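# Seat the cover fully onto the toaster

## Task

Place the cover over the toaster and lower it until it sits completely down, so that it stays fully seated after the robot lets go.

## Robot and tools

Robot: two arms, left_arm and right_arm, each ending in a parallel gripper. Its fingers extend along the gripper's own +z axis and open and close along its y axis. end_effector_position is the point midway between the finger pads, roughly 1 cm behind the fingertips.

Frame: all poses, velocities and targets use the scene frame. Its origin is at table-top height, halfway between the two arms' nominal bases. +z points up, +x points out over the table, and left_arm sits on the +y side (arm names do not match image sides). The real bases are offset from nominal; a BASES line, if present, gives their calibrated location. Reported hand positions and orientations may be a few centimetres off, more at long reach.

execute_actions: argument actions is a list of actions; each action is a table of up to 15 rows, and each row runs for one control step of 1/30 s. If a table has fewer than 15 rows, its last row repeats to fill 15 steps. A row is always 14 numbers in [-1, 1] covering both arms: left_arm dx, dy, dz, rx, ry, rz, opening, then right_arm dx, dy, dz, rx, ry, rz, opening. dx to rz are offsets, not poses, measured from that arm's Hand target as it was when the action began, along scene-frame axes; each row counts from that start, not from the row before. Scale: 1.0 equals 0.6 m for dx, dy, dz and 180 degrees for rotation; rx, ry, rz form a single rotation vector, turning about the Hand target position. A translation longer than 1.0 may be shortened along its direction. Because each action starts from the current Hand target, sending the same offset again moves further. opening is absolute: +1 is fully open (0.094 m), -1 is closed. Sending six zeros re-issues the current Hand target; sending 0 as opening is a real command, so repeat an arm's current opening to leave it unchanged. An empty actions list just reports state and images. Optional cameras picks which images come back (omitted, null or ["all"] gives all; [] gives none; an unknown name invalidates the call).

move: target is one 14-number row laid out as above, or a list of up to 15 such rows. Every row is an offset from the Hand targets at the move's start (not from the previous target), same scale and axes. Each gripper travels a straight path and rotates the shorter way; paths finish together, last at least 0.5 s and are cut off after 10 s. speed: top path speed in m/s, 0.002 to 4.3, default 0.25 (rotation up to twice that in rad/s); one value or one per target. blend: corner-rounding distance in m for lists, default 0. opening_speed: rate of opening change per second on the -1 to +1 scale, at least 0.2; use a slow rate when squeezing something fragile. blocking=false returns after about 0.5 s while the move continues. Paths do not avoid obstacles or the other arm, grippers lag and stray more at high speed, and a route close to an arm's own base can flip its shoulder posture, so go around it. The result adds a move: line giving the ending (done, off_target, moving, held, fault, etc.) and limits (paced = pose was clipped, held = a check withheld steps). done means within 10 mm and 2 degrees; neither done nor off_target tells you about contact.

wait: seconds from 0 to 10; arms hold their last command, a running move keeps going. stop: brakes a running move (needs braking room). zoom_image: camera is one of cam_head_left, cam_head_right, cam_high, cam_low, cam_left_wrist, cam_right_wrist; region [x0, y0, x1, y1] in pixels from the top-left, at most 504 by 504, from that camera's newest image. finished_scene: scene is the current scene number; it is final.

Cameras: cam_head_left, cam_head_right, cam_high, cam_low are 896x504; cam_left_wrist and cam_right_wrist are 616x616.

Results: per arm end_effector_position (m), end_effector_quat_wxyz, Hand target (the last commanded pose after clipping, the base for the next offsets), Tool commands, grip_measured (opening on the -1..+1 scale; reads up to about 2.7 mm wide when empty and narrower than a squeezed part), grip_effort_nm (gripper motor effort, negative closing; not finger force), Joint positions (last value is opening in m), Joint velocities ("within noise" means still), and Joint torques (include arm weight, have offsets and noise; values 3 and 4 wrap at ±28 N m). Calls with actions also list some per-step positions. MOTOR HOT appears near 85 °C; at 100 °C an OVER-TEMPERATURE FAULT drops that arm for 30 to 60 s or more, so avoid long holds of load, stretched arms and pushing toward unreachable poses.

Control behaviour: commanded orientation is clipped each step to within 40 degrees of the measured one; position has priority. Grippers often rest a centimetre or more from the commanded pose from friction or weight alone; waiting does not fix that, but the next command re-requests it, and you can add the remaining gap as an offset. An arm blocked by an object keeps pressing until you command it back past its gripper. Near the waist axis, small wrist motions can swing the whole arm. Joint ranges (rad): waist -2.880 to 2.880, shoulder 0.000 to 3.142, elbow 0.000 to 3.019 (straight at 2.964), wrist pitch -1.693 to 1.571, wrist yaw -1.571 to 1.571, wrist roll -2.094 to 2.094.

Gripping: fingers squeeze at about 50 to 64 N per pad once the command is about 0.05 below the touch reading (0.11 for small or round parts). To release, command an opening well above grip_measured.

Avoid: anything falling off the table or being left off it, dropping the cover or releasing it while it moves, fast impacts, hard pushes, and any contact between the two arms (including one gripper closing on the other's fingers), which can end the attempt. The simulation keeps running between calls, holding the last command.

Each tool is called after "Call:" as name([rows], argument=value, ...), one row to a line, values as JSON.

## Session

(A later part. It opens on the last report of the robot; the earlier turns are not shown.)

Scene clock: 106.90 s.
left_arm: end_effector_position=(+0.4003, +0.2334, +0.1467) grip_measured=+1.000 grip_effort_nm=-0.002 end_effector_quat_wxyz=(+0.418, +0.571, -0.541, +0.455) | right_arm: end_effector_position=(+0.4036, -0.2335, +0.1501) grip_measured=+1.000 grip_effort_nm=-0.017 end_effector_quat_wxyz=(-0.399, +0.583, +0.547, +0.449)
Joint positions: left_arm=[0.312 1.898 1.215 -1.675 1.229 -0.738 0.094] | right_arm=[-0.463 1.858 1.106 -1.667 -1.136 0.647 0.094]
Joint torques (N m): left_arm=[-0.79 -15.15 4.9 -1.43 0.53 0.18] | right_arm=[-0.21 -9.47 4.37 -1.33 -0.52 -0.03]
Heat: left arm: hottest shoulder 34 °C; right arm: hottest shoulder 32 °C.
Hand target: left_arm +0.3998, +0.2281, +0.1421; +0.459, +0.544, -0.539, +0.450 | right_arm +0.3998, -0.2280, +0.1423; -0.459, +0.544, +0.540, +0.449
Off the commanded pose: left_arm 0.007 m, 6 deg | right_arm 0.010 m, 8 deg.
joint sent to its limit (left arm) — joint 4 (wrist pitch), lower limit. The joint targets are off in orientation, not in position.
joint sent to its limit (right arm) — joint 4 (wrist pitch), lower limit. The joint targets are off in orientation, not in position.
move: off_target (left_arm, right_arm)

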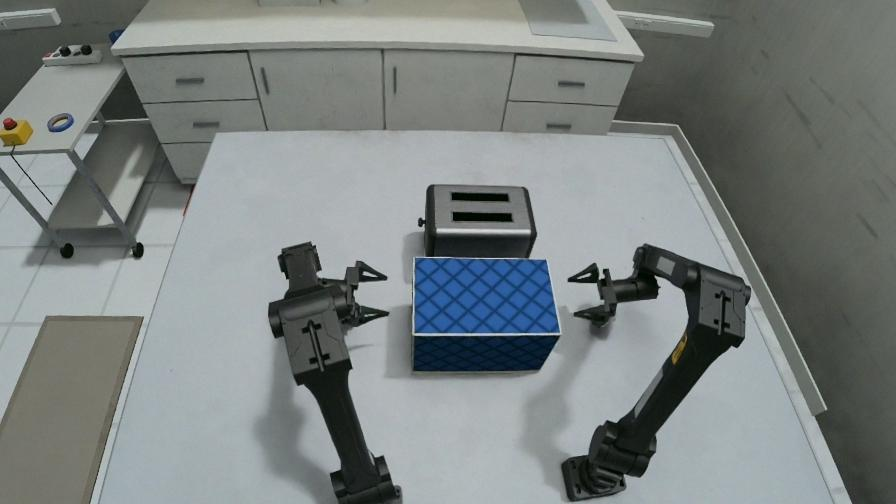

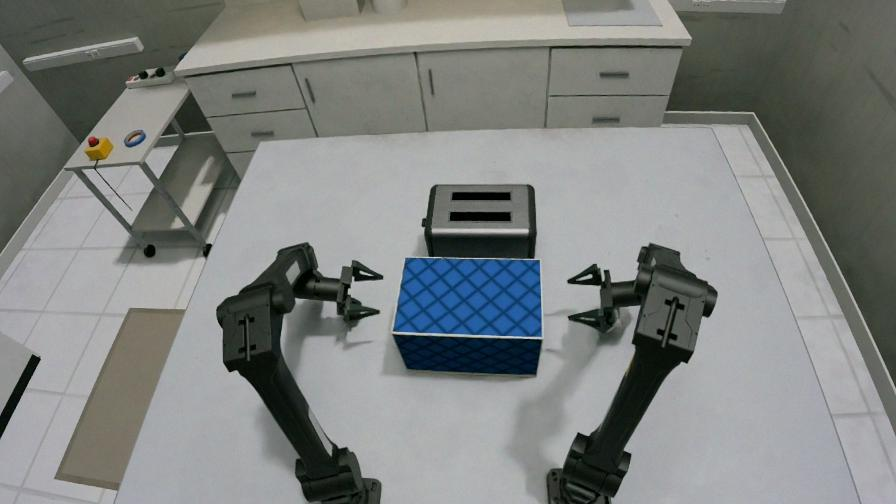

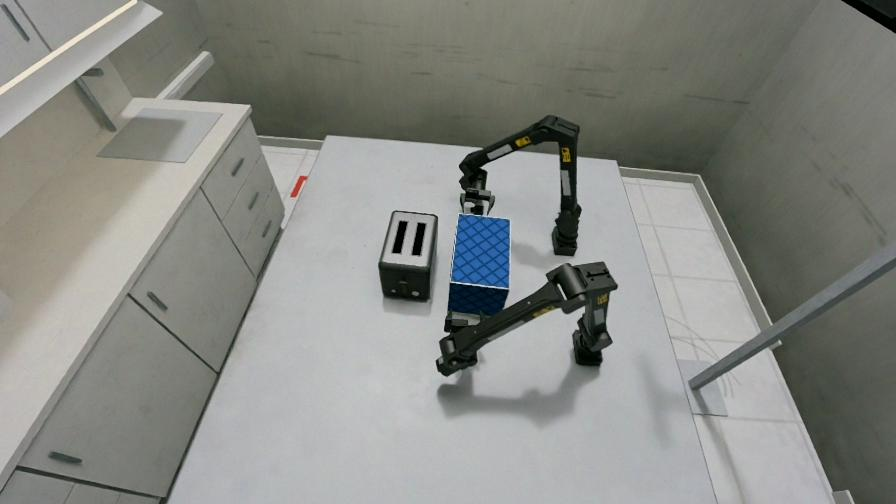

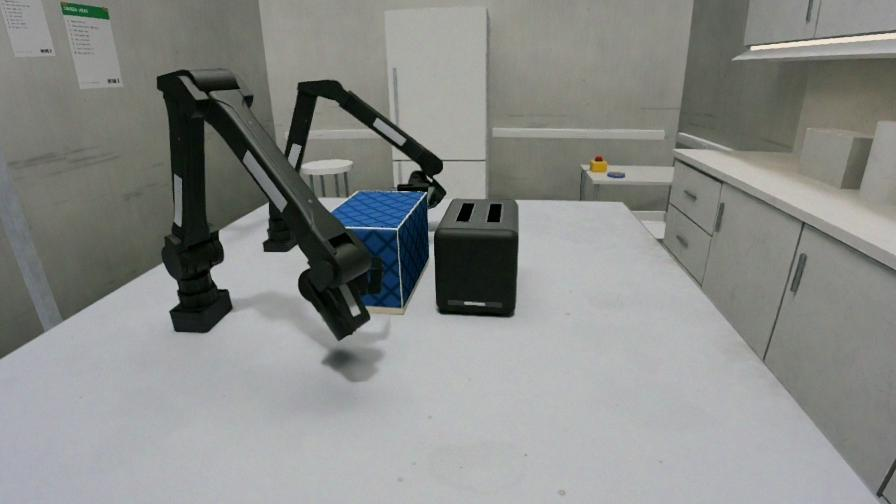

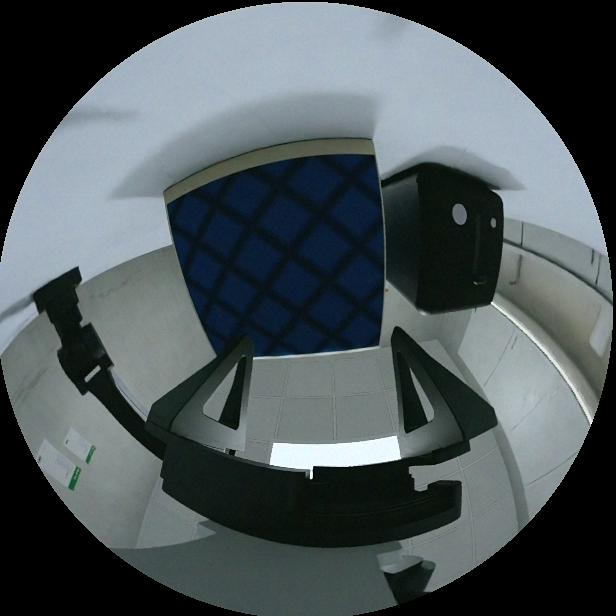

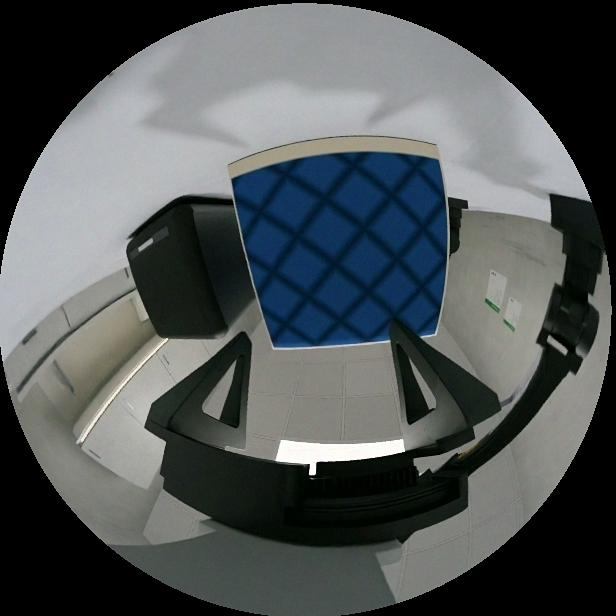

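Call:
move(target=[-0.025,-0.06,-0.025,0,0,0,1,-0.03,0.06,-0.03,0,0,0,1], speed=0.08)

Scene clock: 112.63 s.
left_arm: end_effector_position=(+0.3860, +0.1983, +0.1313) grip_measured=+1.000 grip_effort_nm=-0.002 end_effector_quat_wxyz=(+0.445, +0.550, -0.541, +0.455) | right_arm: end_effector_position=(+0.3861, -0.1981, +0.1317) grip_measured=+1.000 grip_effort_nm=-0.012 end_effector_quat_wxyz=(-0.430, +0.558, +0.547, +0.452)
Joint positions: left_arm=[0.244 1.925 1.162 -1.675 1.273 -0.677 0.094] | right_arm=[-0.397 1.896 1.041 -1.667 -1.178 0.568 0.094]
Joint torques (N m): left_arm=[-0.97 -15.09 4.33 -1.63 0.57 0.18] | right_arm=[0.09 -9.11 3.7 -1.42 -0.47 -0.03]
Heat: left arm: hottest shoulder 34 °C; right arm: hottest shoulder 32 °C.
Hand target: left_arm +0.3847, +0.1920, +0.1270; +0.459, +0.544, -0.539, +0.450 | right_arm +0.3818, -0.1920, +0.1244; -0.459, +0.544, +0.540, +0.449
Off the commanded pose: left_arm 0.008 m, 2 deg | right_arm 0.010 m, 4 deg.
joint sent to its limit (left arm) — joint 4 (wrist pitch), lower limit. The joint targets still meet the commanded pose.
joint sent to its limit (right arm) — joint 4 (wrist pitch), lower limit. The joint targets still meet the commanded pose.
move: off_target (right_arm)

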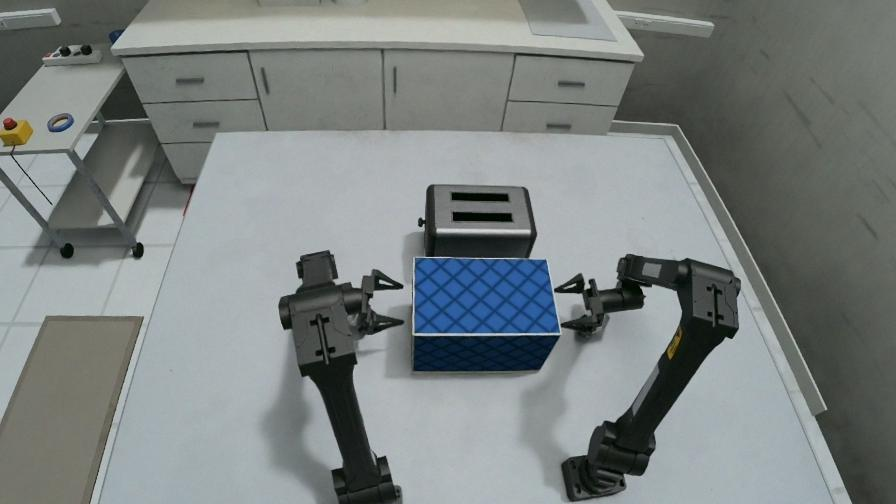

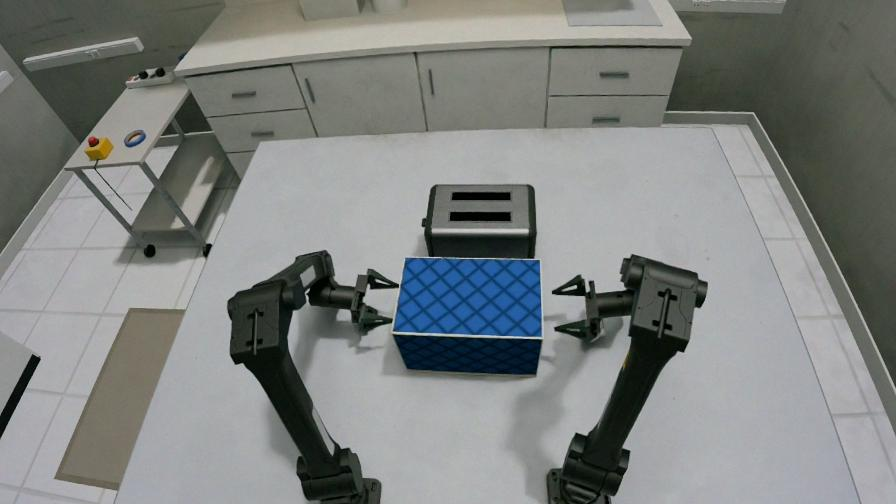

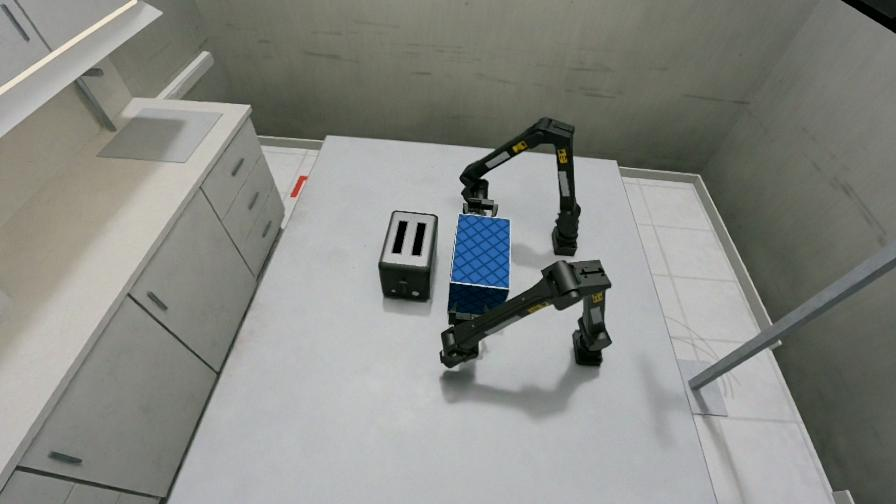

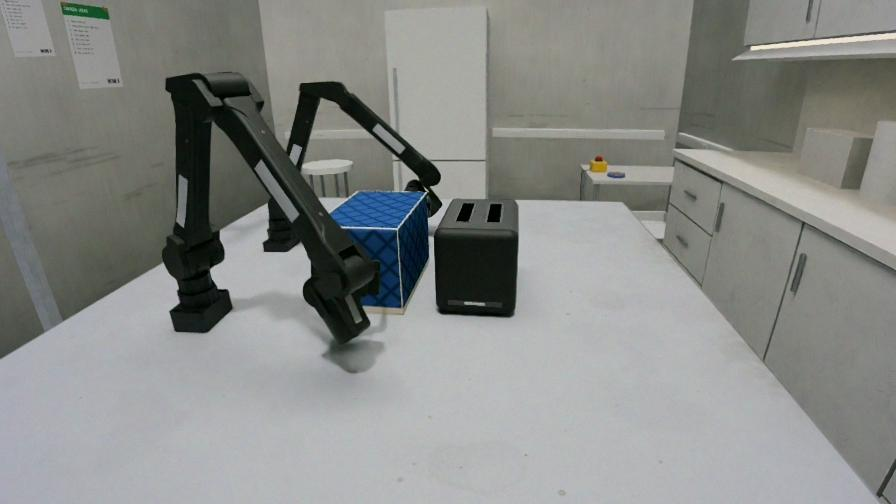

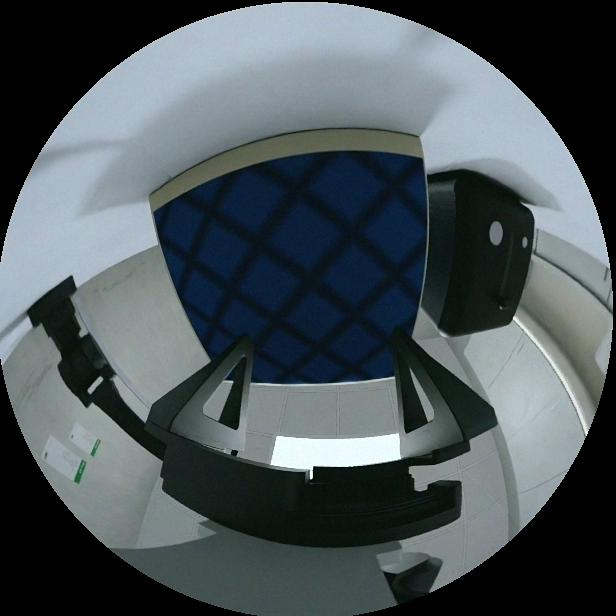

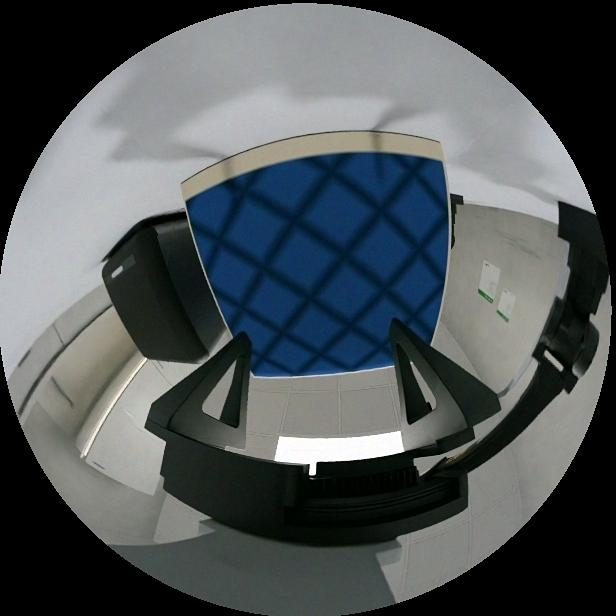

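Call:
move(target=[0.012,-0.03,-0.005,0,0,0,1,-0.012,0.03,-0.005,0,0,0,1], speed=0.04)

Scene clock: 119.27 s.
left_arm: end_effector_position=(+0.3895, +0.1796, +0.1298) grip_measured=+1.000 grip_effort_nm=-0.007 end_effector_quat_wxyz=(+0.454, +0.545, -0.539, +0.454) | right_arm: end_effector_position=(+0.3795, -0.1803, +0.1289) grip_measured=+1.000 grip_effort_nm=-0.022 end_effector_quat_wxyz=(-0.442, +0.548, +0.547, +0.454)
Joint positions: left_arm=[0.201 1.931 1.162 -1.644 1.305 -0.717 0.094] | right_arm=[-0.36 1.902 1.014 -1.667 -1.206 0.544 0.094]
Joint torques (N m): left_arm=[-1.2 -14.86 4.85 -0.7 0.56 0] | right_arm=[0.09 -8.88 3.4 -1.44 -0.46 -0.03]
Heat: left arm: hottest shoulder 33 °C; right arm: hottest shoulder 32 °C.
Hand target: left_arm +0.3919, +0.1741, +0.1241; +0.459, +0.544, -0.539, +0.450 | right_arm +0.3747, -0.1741, +0.1214; -0.459, +0.544, +0.540, +0.449
Off the commanded pose: left_arm 0.008 m, 1 deg | right_arm 0.011 m, 2 deg.
joint sent to its limit (right arm) — joint 4 (wrist pitch), lower limit. The joint targets still meet the commanded pose.
move: off_target (right_arm)

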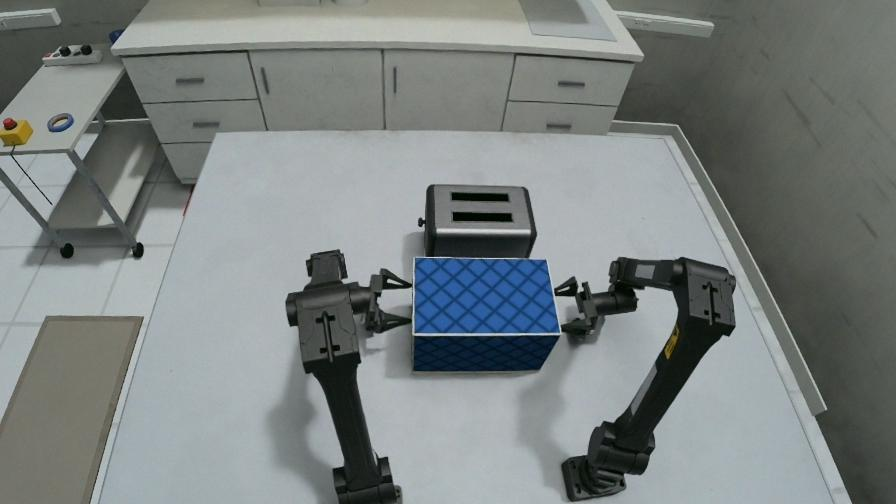

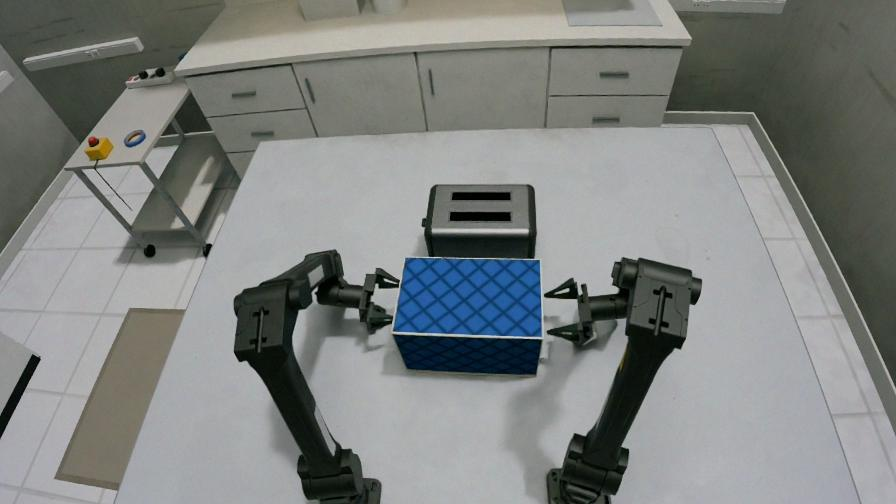

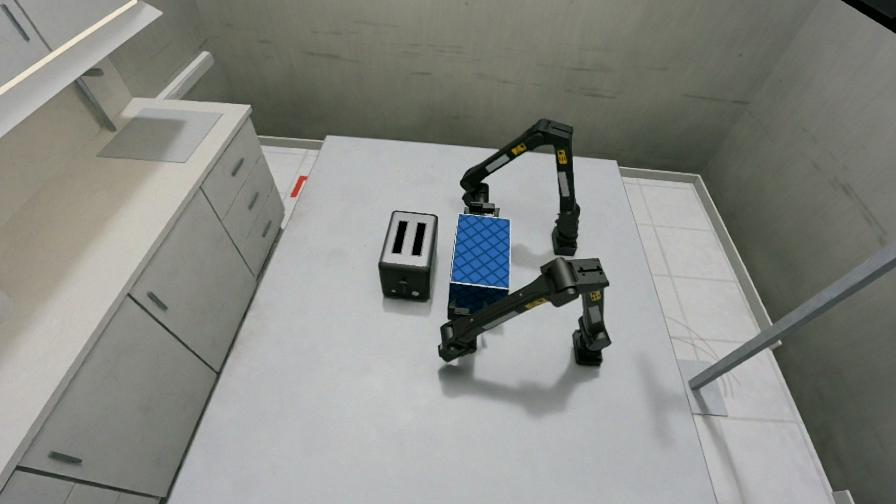

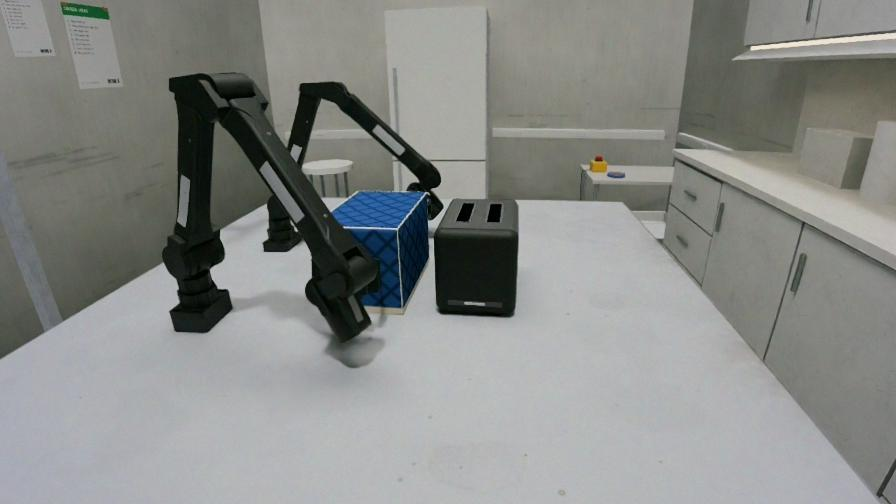

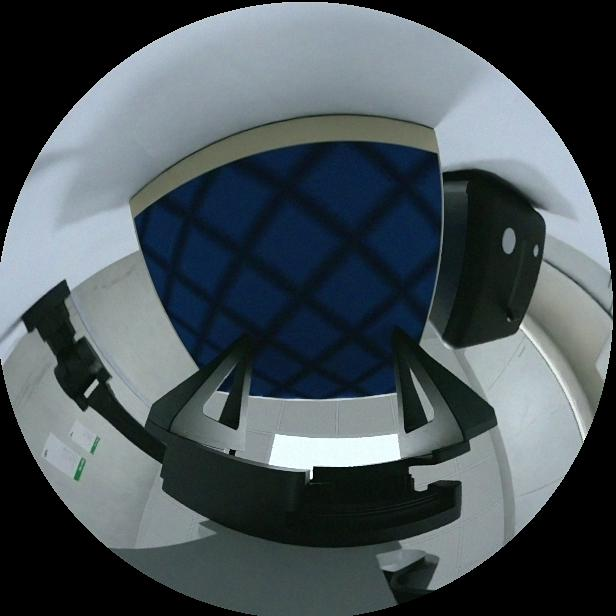

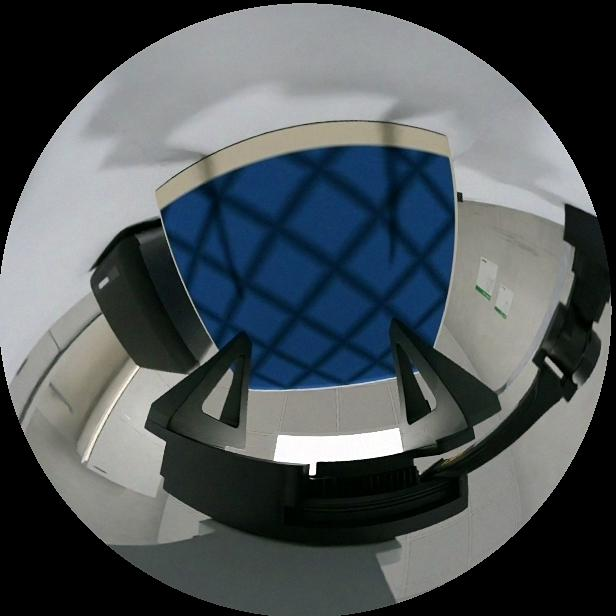

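Call:
move(target=[0,-0.025,0,0,0,0,1,0,0.025,0,0,0,0,1], speed=0.03, cameras=["cam_head_left","cam_head_right","cam_left_wrist","cam_right_wrist"])

Scene clock: 124.47 s.
left_arm: end_effector_position=(+0.3920, +0.1664, +0.1223) grip_measured=+1.000 grip_effort_nm=-0.007 end_effector_quat_wxyz=(+0.458, +0.549, -0.534, +0.452) | right_arm: end_effector_position=(+0.3783, -0.1653, +0.1283) grip_measured=+1.000 grip_effort_nm=-0.022 end_effector_quat_wxyz=(-0.447, +0.541, +0.547, +0.457)
Joint positions: left_arm=[0.17 1.931 1.148 -1.555 1.329 -0.81 0.094] | right_arm=[-0.324 1.902 1.001 -1.652 -1.236 0.546 0.094]
Joint torques (N m): left_arm=[-1.55 -16.67 4.3 -0.5 0.57 -0.03] | right_arm=[0.21 -9.41 3.26 -0.76 -0.47 0.31]
Heat: left arm: hottest shoulder 33 °C; right arm: hottest shoulder 32 °C.
Hand target: left_arm +0.3919, +0.1591, +0.1241; +0.459, +0.544, -0.539, +0.450 | right_arm +0.3746, -0.1590, +0.1213; -0.459, +0.544, +0.540, +0.449
Off the commanded pose: left_arm 0.007 m, 1 deg | right_arm 0.010 m, 2 deg.
move: done

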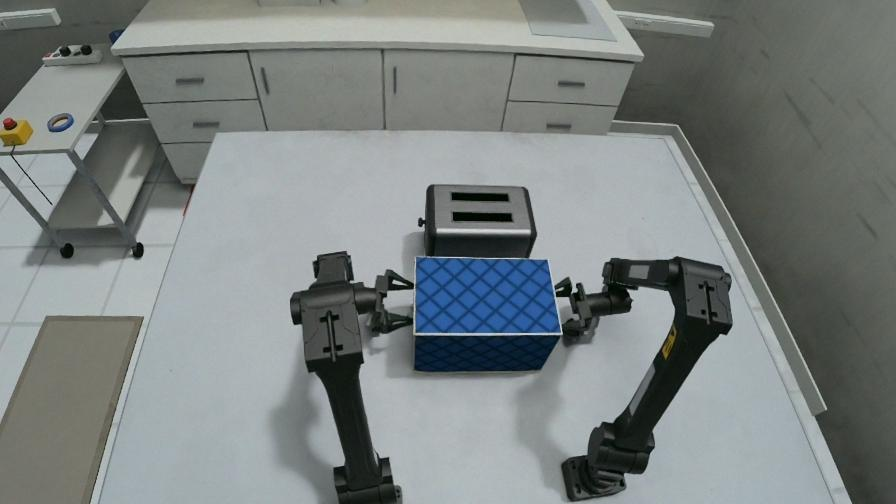

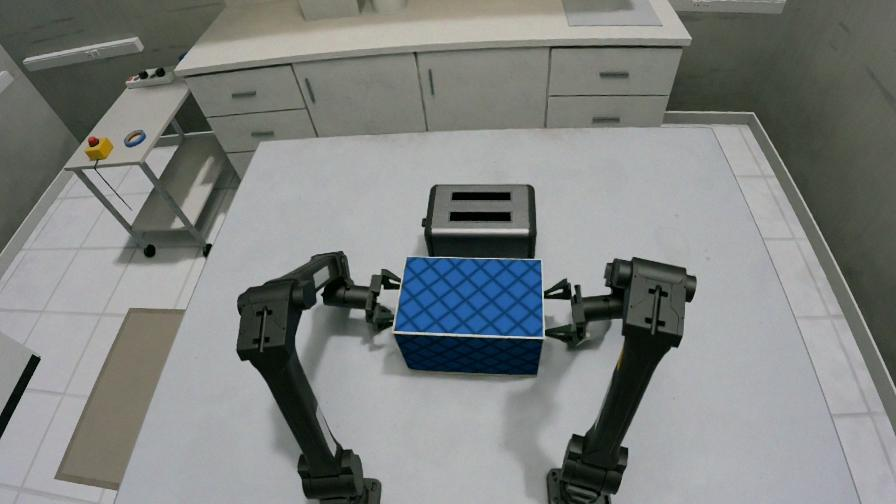

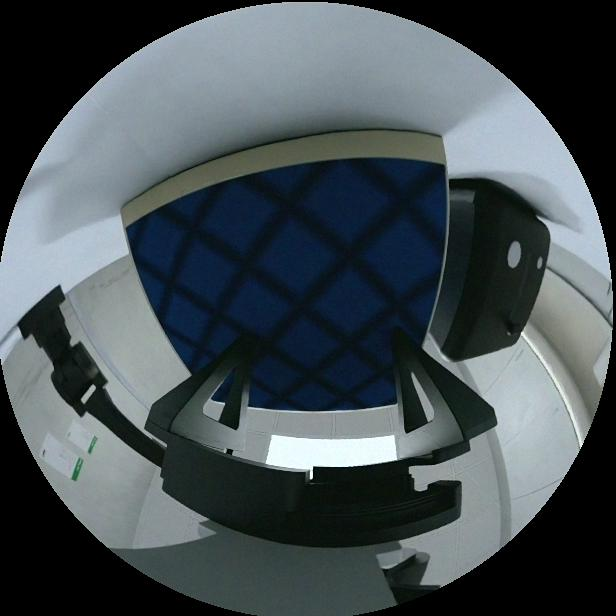

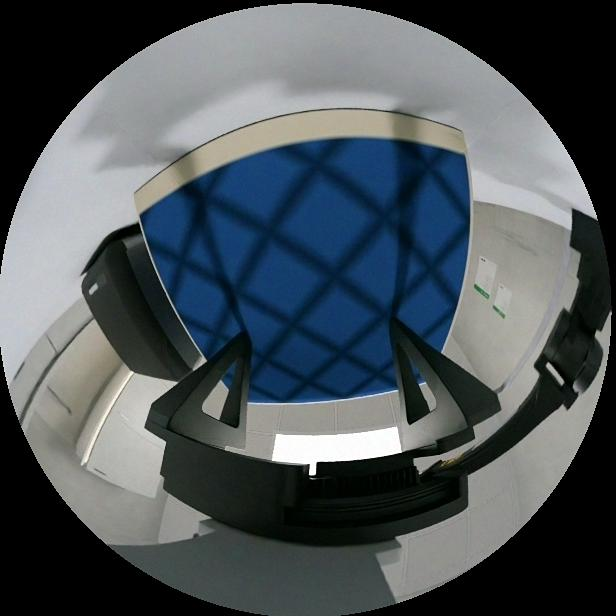

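Call:
move(target=[0,-0.03,0,0,0,0,1,0,0.045,0,0,0,0,1], speed=0.03, cameras=["cam_head_left","cam_head_right","cam_left_wrist","cam_right_wrist"])

Scene clock: 133.80 s.
left_arm: end_effector_position=(+0.3919, +0.1490, +0.1142) grip_measured=+1.000 grip_effort_nm=-0.002 end_effector_quat_wxyz=(+0.464, +0.553, -0.529, +0.447) | right_arm: end_effector_position=(+0.3776, -0.1383, +0.1162) grip_measured=+1.000 grip_effort_nm=-0.017 end_effector_quat_wxyz=(-0.459, +0.547, +0.536, +0.451)
Joint positions: left_arm=[0.131 1.919 1.117 -1.419 1.355 -0.951 0.094] | right_arm=[-0.256 1.902 0.966 -1.525 -1.293 0.681 0.094]
Joint torques (N m): left_arm=[-1.49 -18.32 4.38 -0.38 0.62 -0.02] | right_arm=[0.26 -11.93 3.19 -0.68 -0.53 0.3]
Heat: left arm: hottest shoulder 33 °C; right arm: hottest shoulder 33 °C.
Hand target: left_arm +0.3919, +0.1411, +0.1241; +0.459, +0.544, -0.539, +0.450 | right_arm +0.3747, -0.1321, +0.1214; -0.459, +0.544, +0.540, +0.449
Off the commanded pose: left_arm 0.013 m, 2 deg | right_arm 0.009 m, 1 deg.
move: off_target (left_arm)

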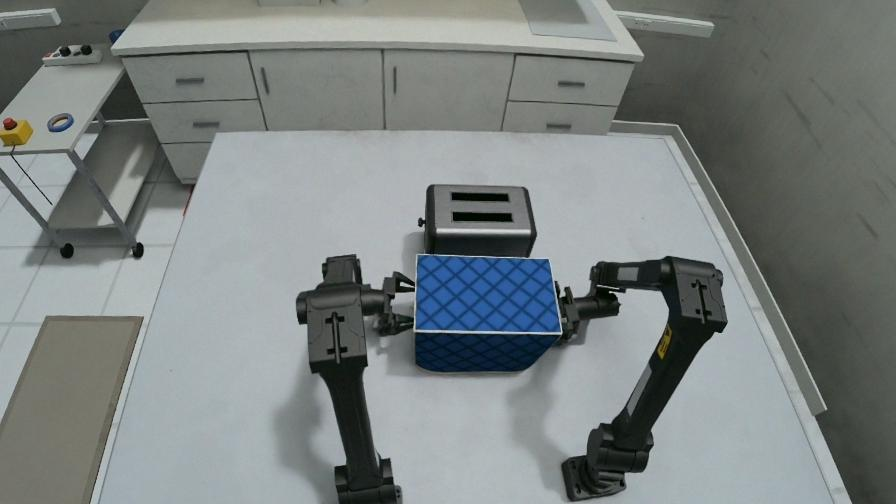

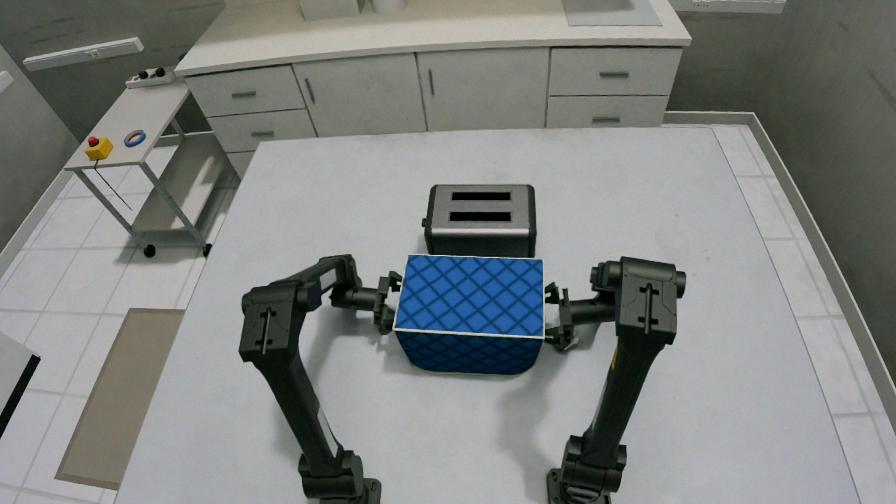

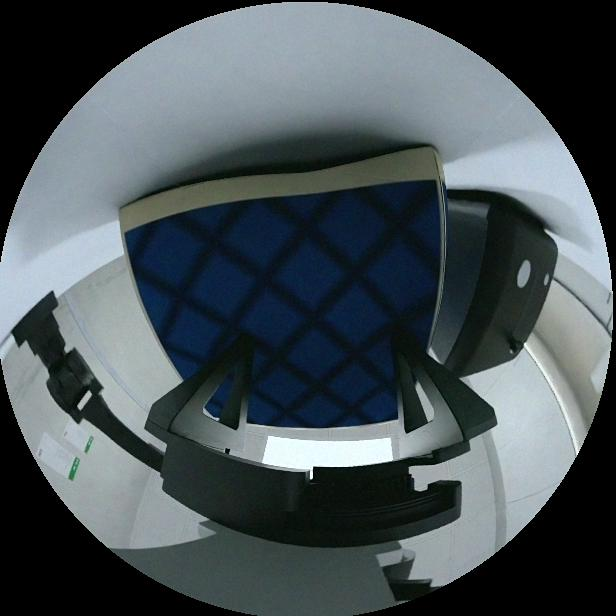

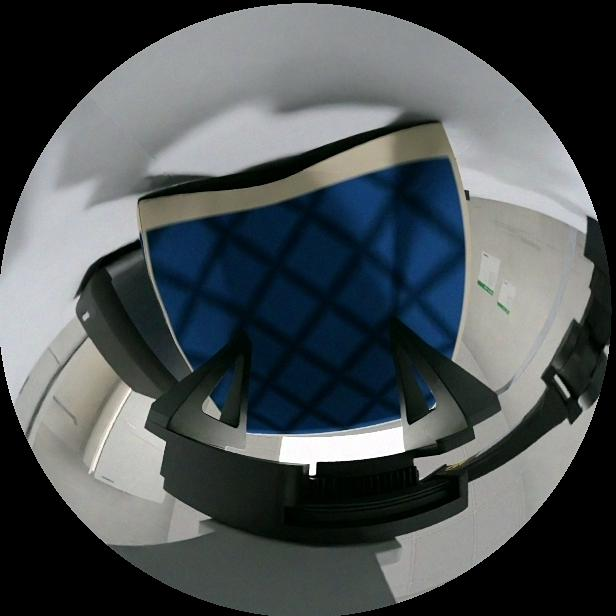

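Call:
move(target=[0,-0.01,0.1,0,0,0,1,0,0.01,0.1,0,0,0,1], speed=0.04)

Scene clock: 146.50 s.
left_arm: end_effector_position=(+0.3858, +0.1427, +0.1658) grip_measured=+1.000 grip_effort_nm=-0.007 end_effector_quat_wxyz=(+0.464, +0.554, -0.528, +0.446) | right_arm: end_effector_position=(+0.3728, -0.1319, +0.1708) grip_measured=+1.000 grip_effort_nm=-0.022 end_effector_quat_wxyz=(-0.458, +0.548, +0.536, +0.450)
Joint positions: left_arm=[0.118 1.799 1.117 -1.484 1.361 -1.009 0.094] | right_arm=[-0.242 1.762 0.965 -1.624 -1.303 0.722 0.094]
Joint torques (N m): left_arm=[-1.79 -17.67 7.1 -1.24 0.71 -0.06] | right_arm=[0.26 -10.99 6.02 -1.37 -0.61 0.3]
Heat: left arm: hottest shoulder 33 °C; right arm: hottest shoulder 33 °C.
Hand target: left_arm +0.3920, +0.1351, +0.1841; +0.459, +0.544, -0.539, +0.450 | right_arm +0.3746, -0.1261, +0.1813; -0.459, +0.544, +0.540, +0.449
Off the commanded pose: left_arm 0.021 m, 2 deg | right_arm 0.012 m, 1 deg.
move: off_target (left_arm, right_arm)

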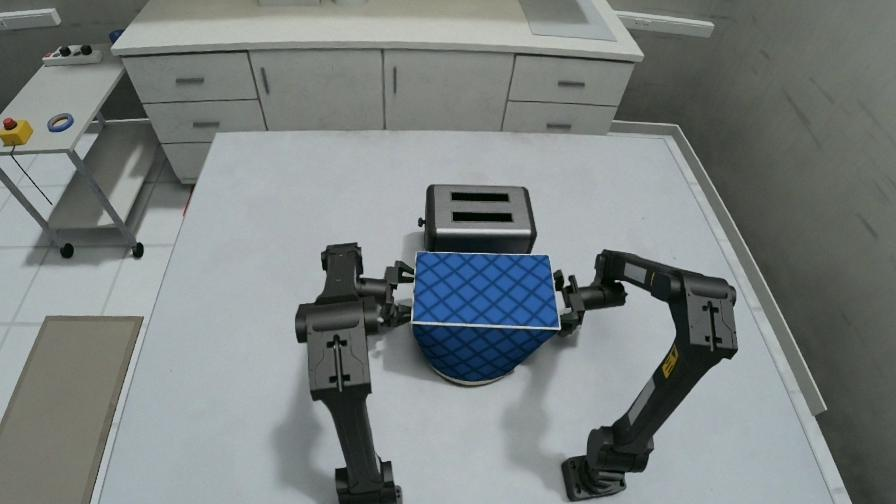

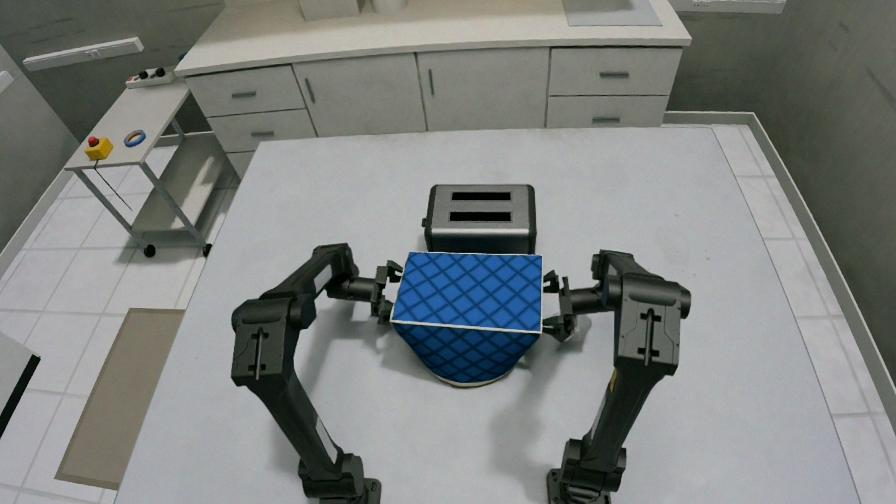

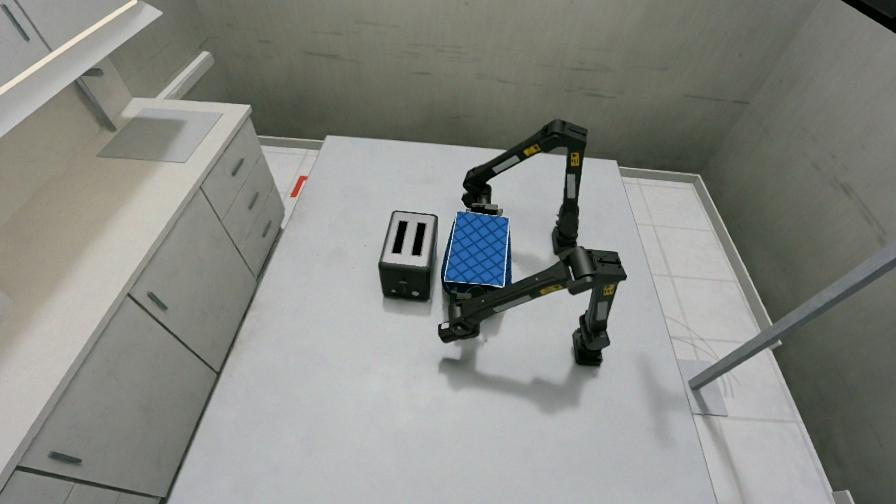

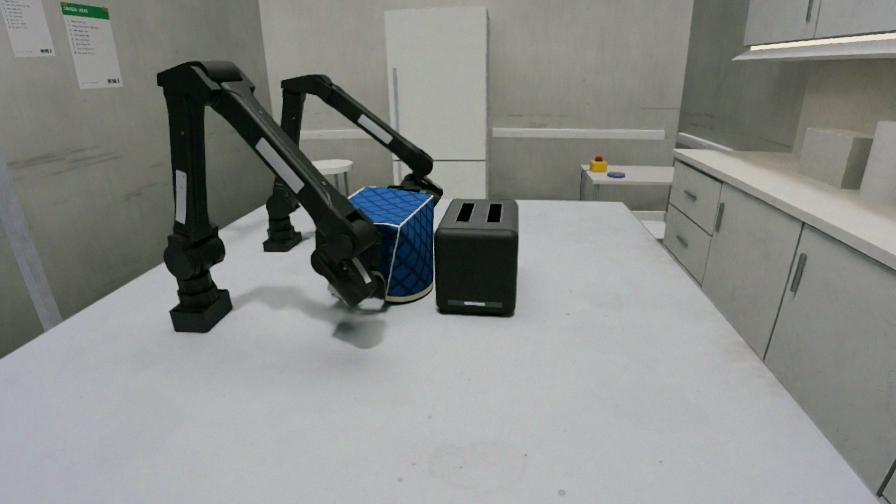

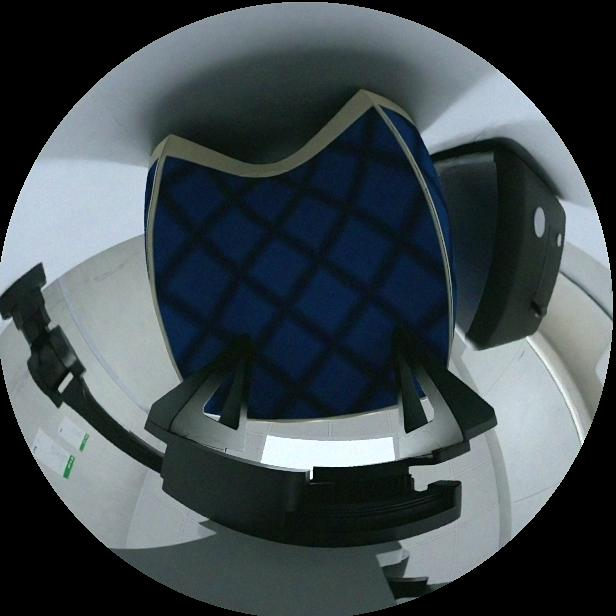

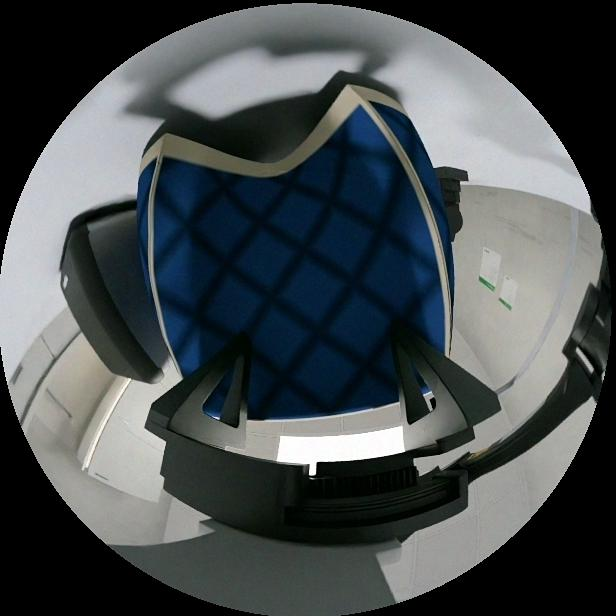

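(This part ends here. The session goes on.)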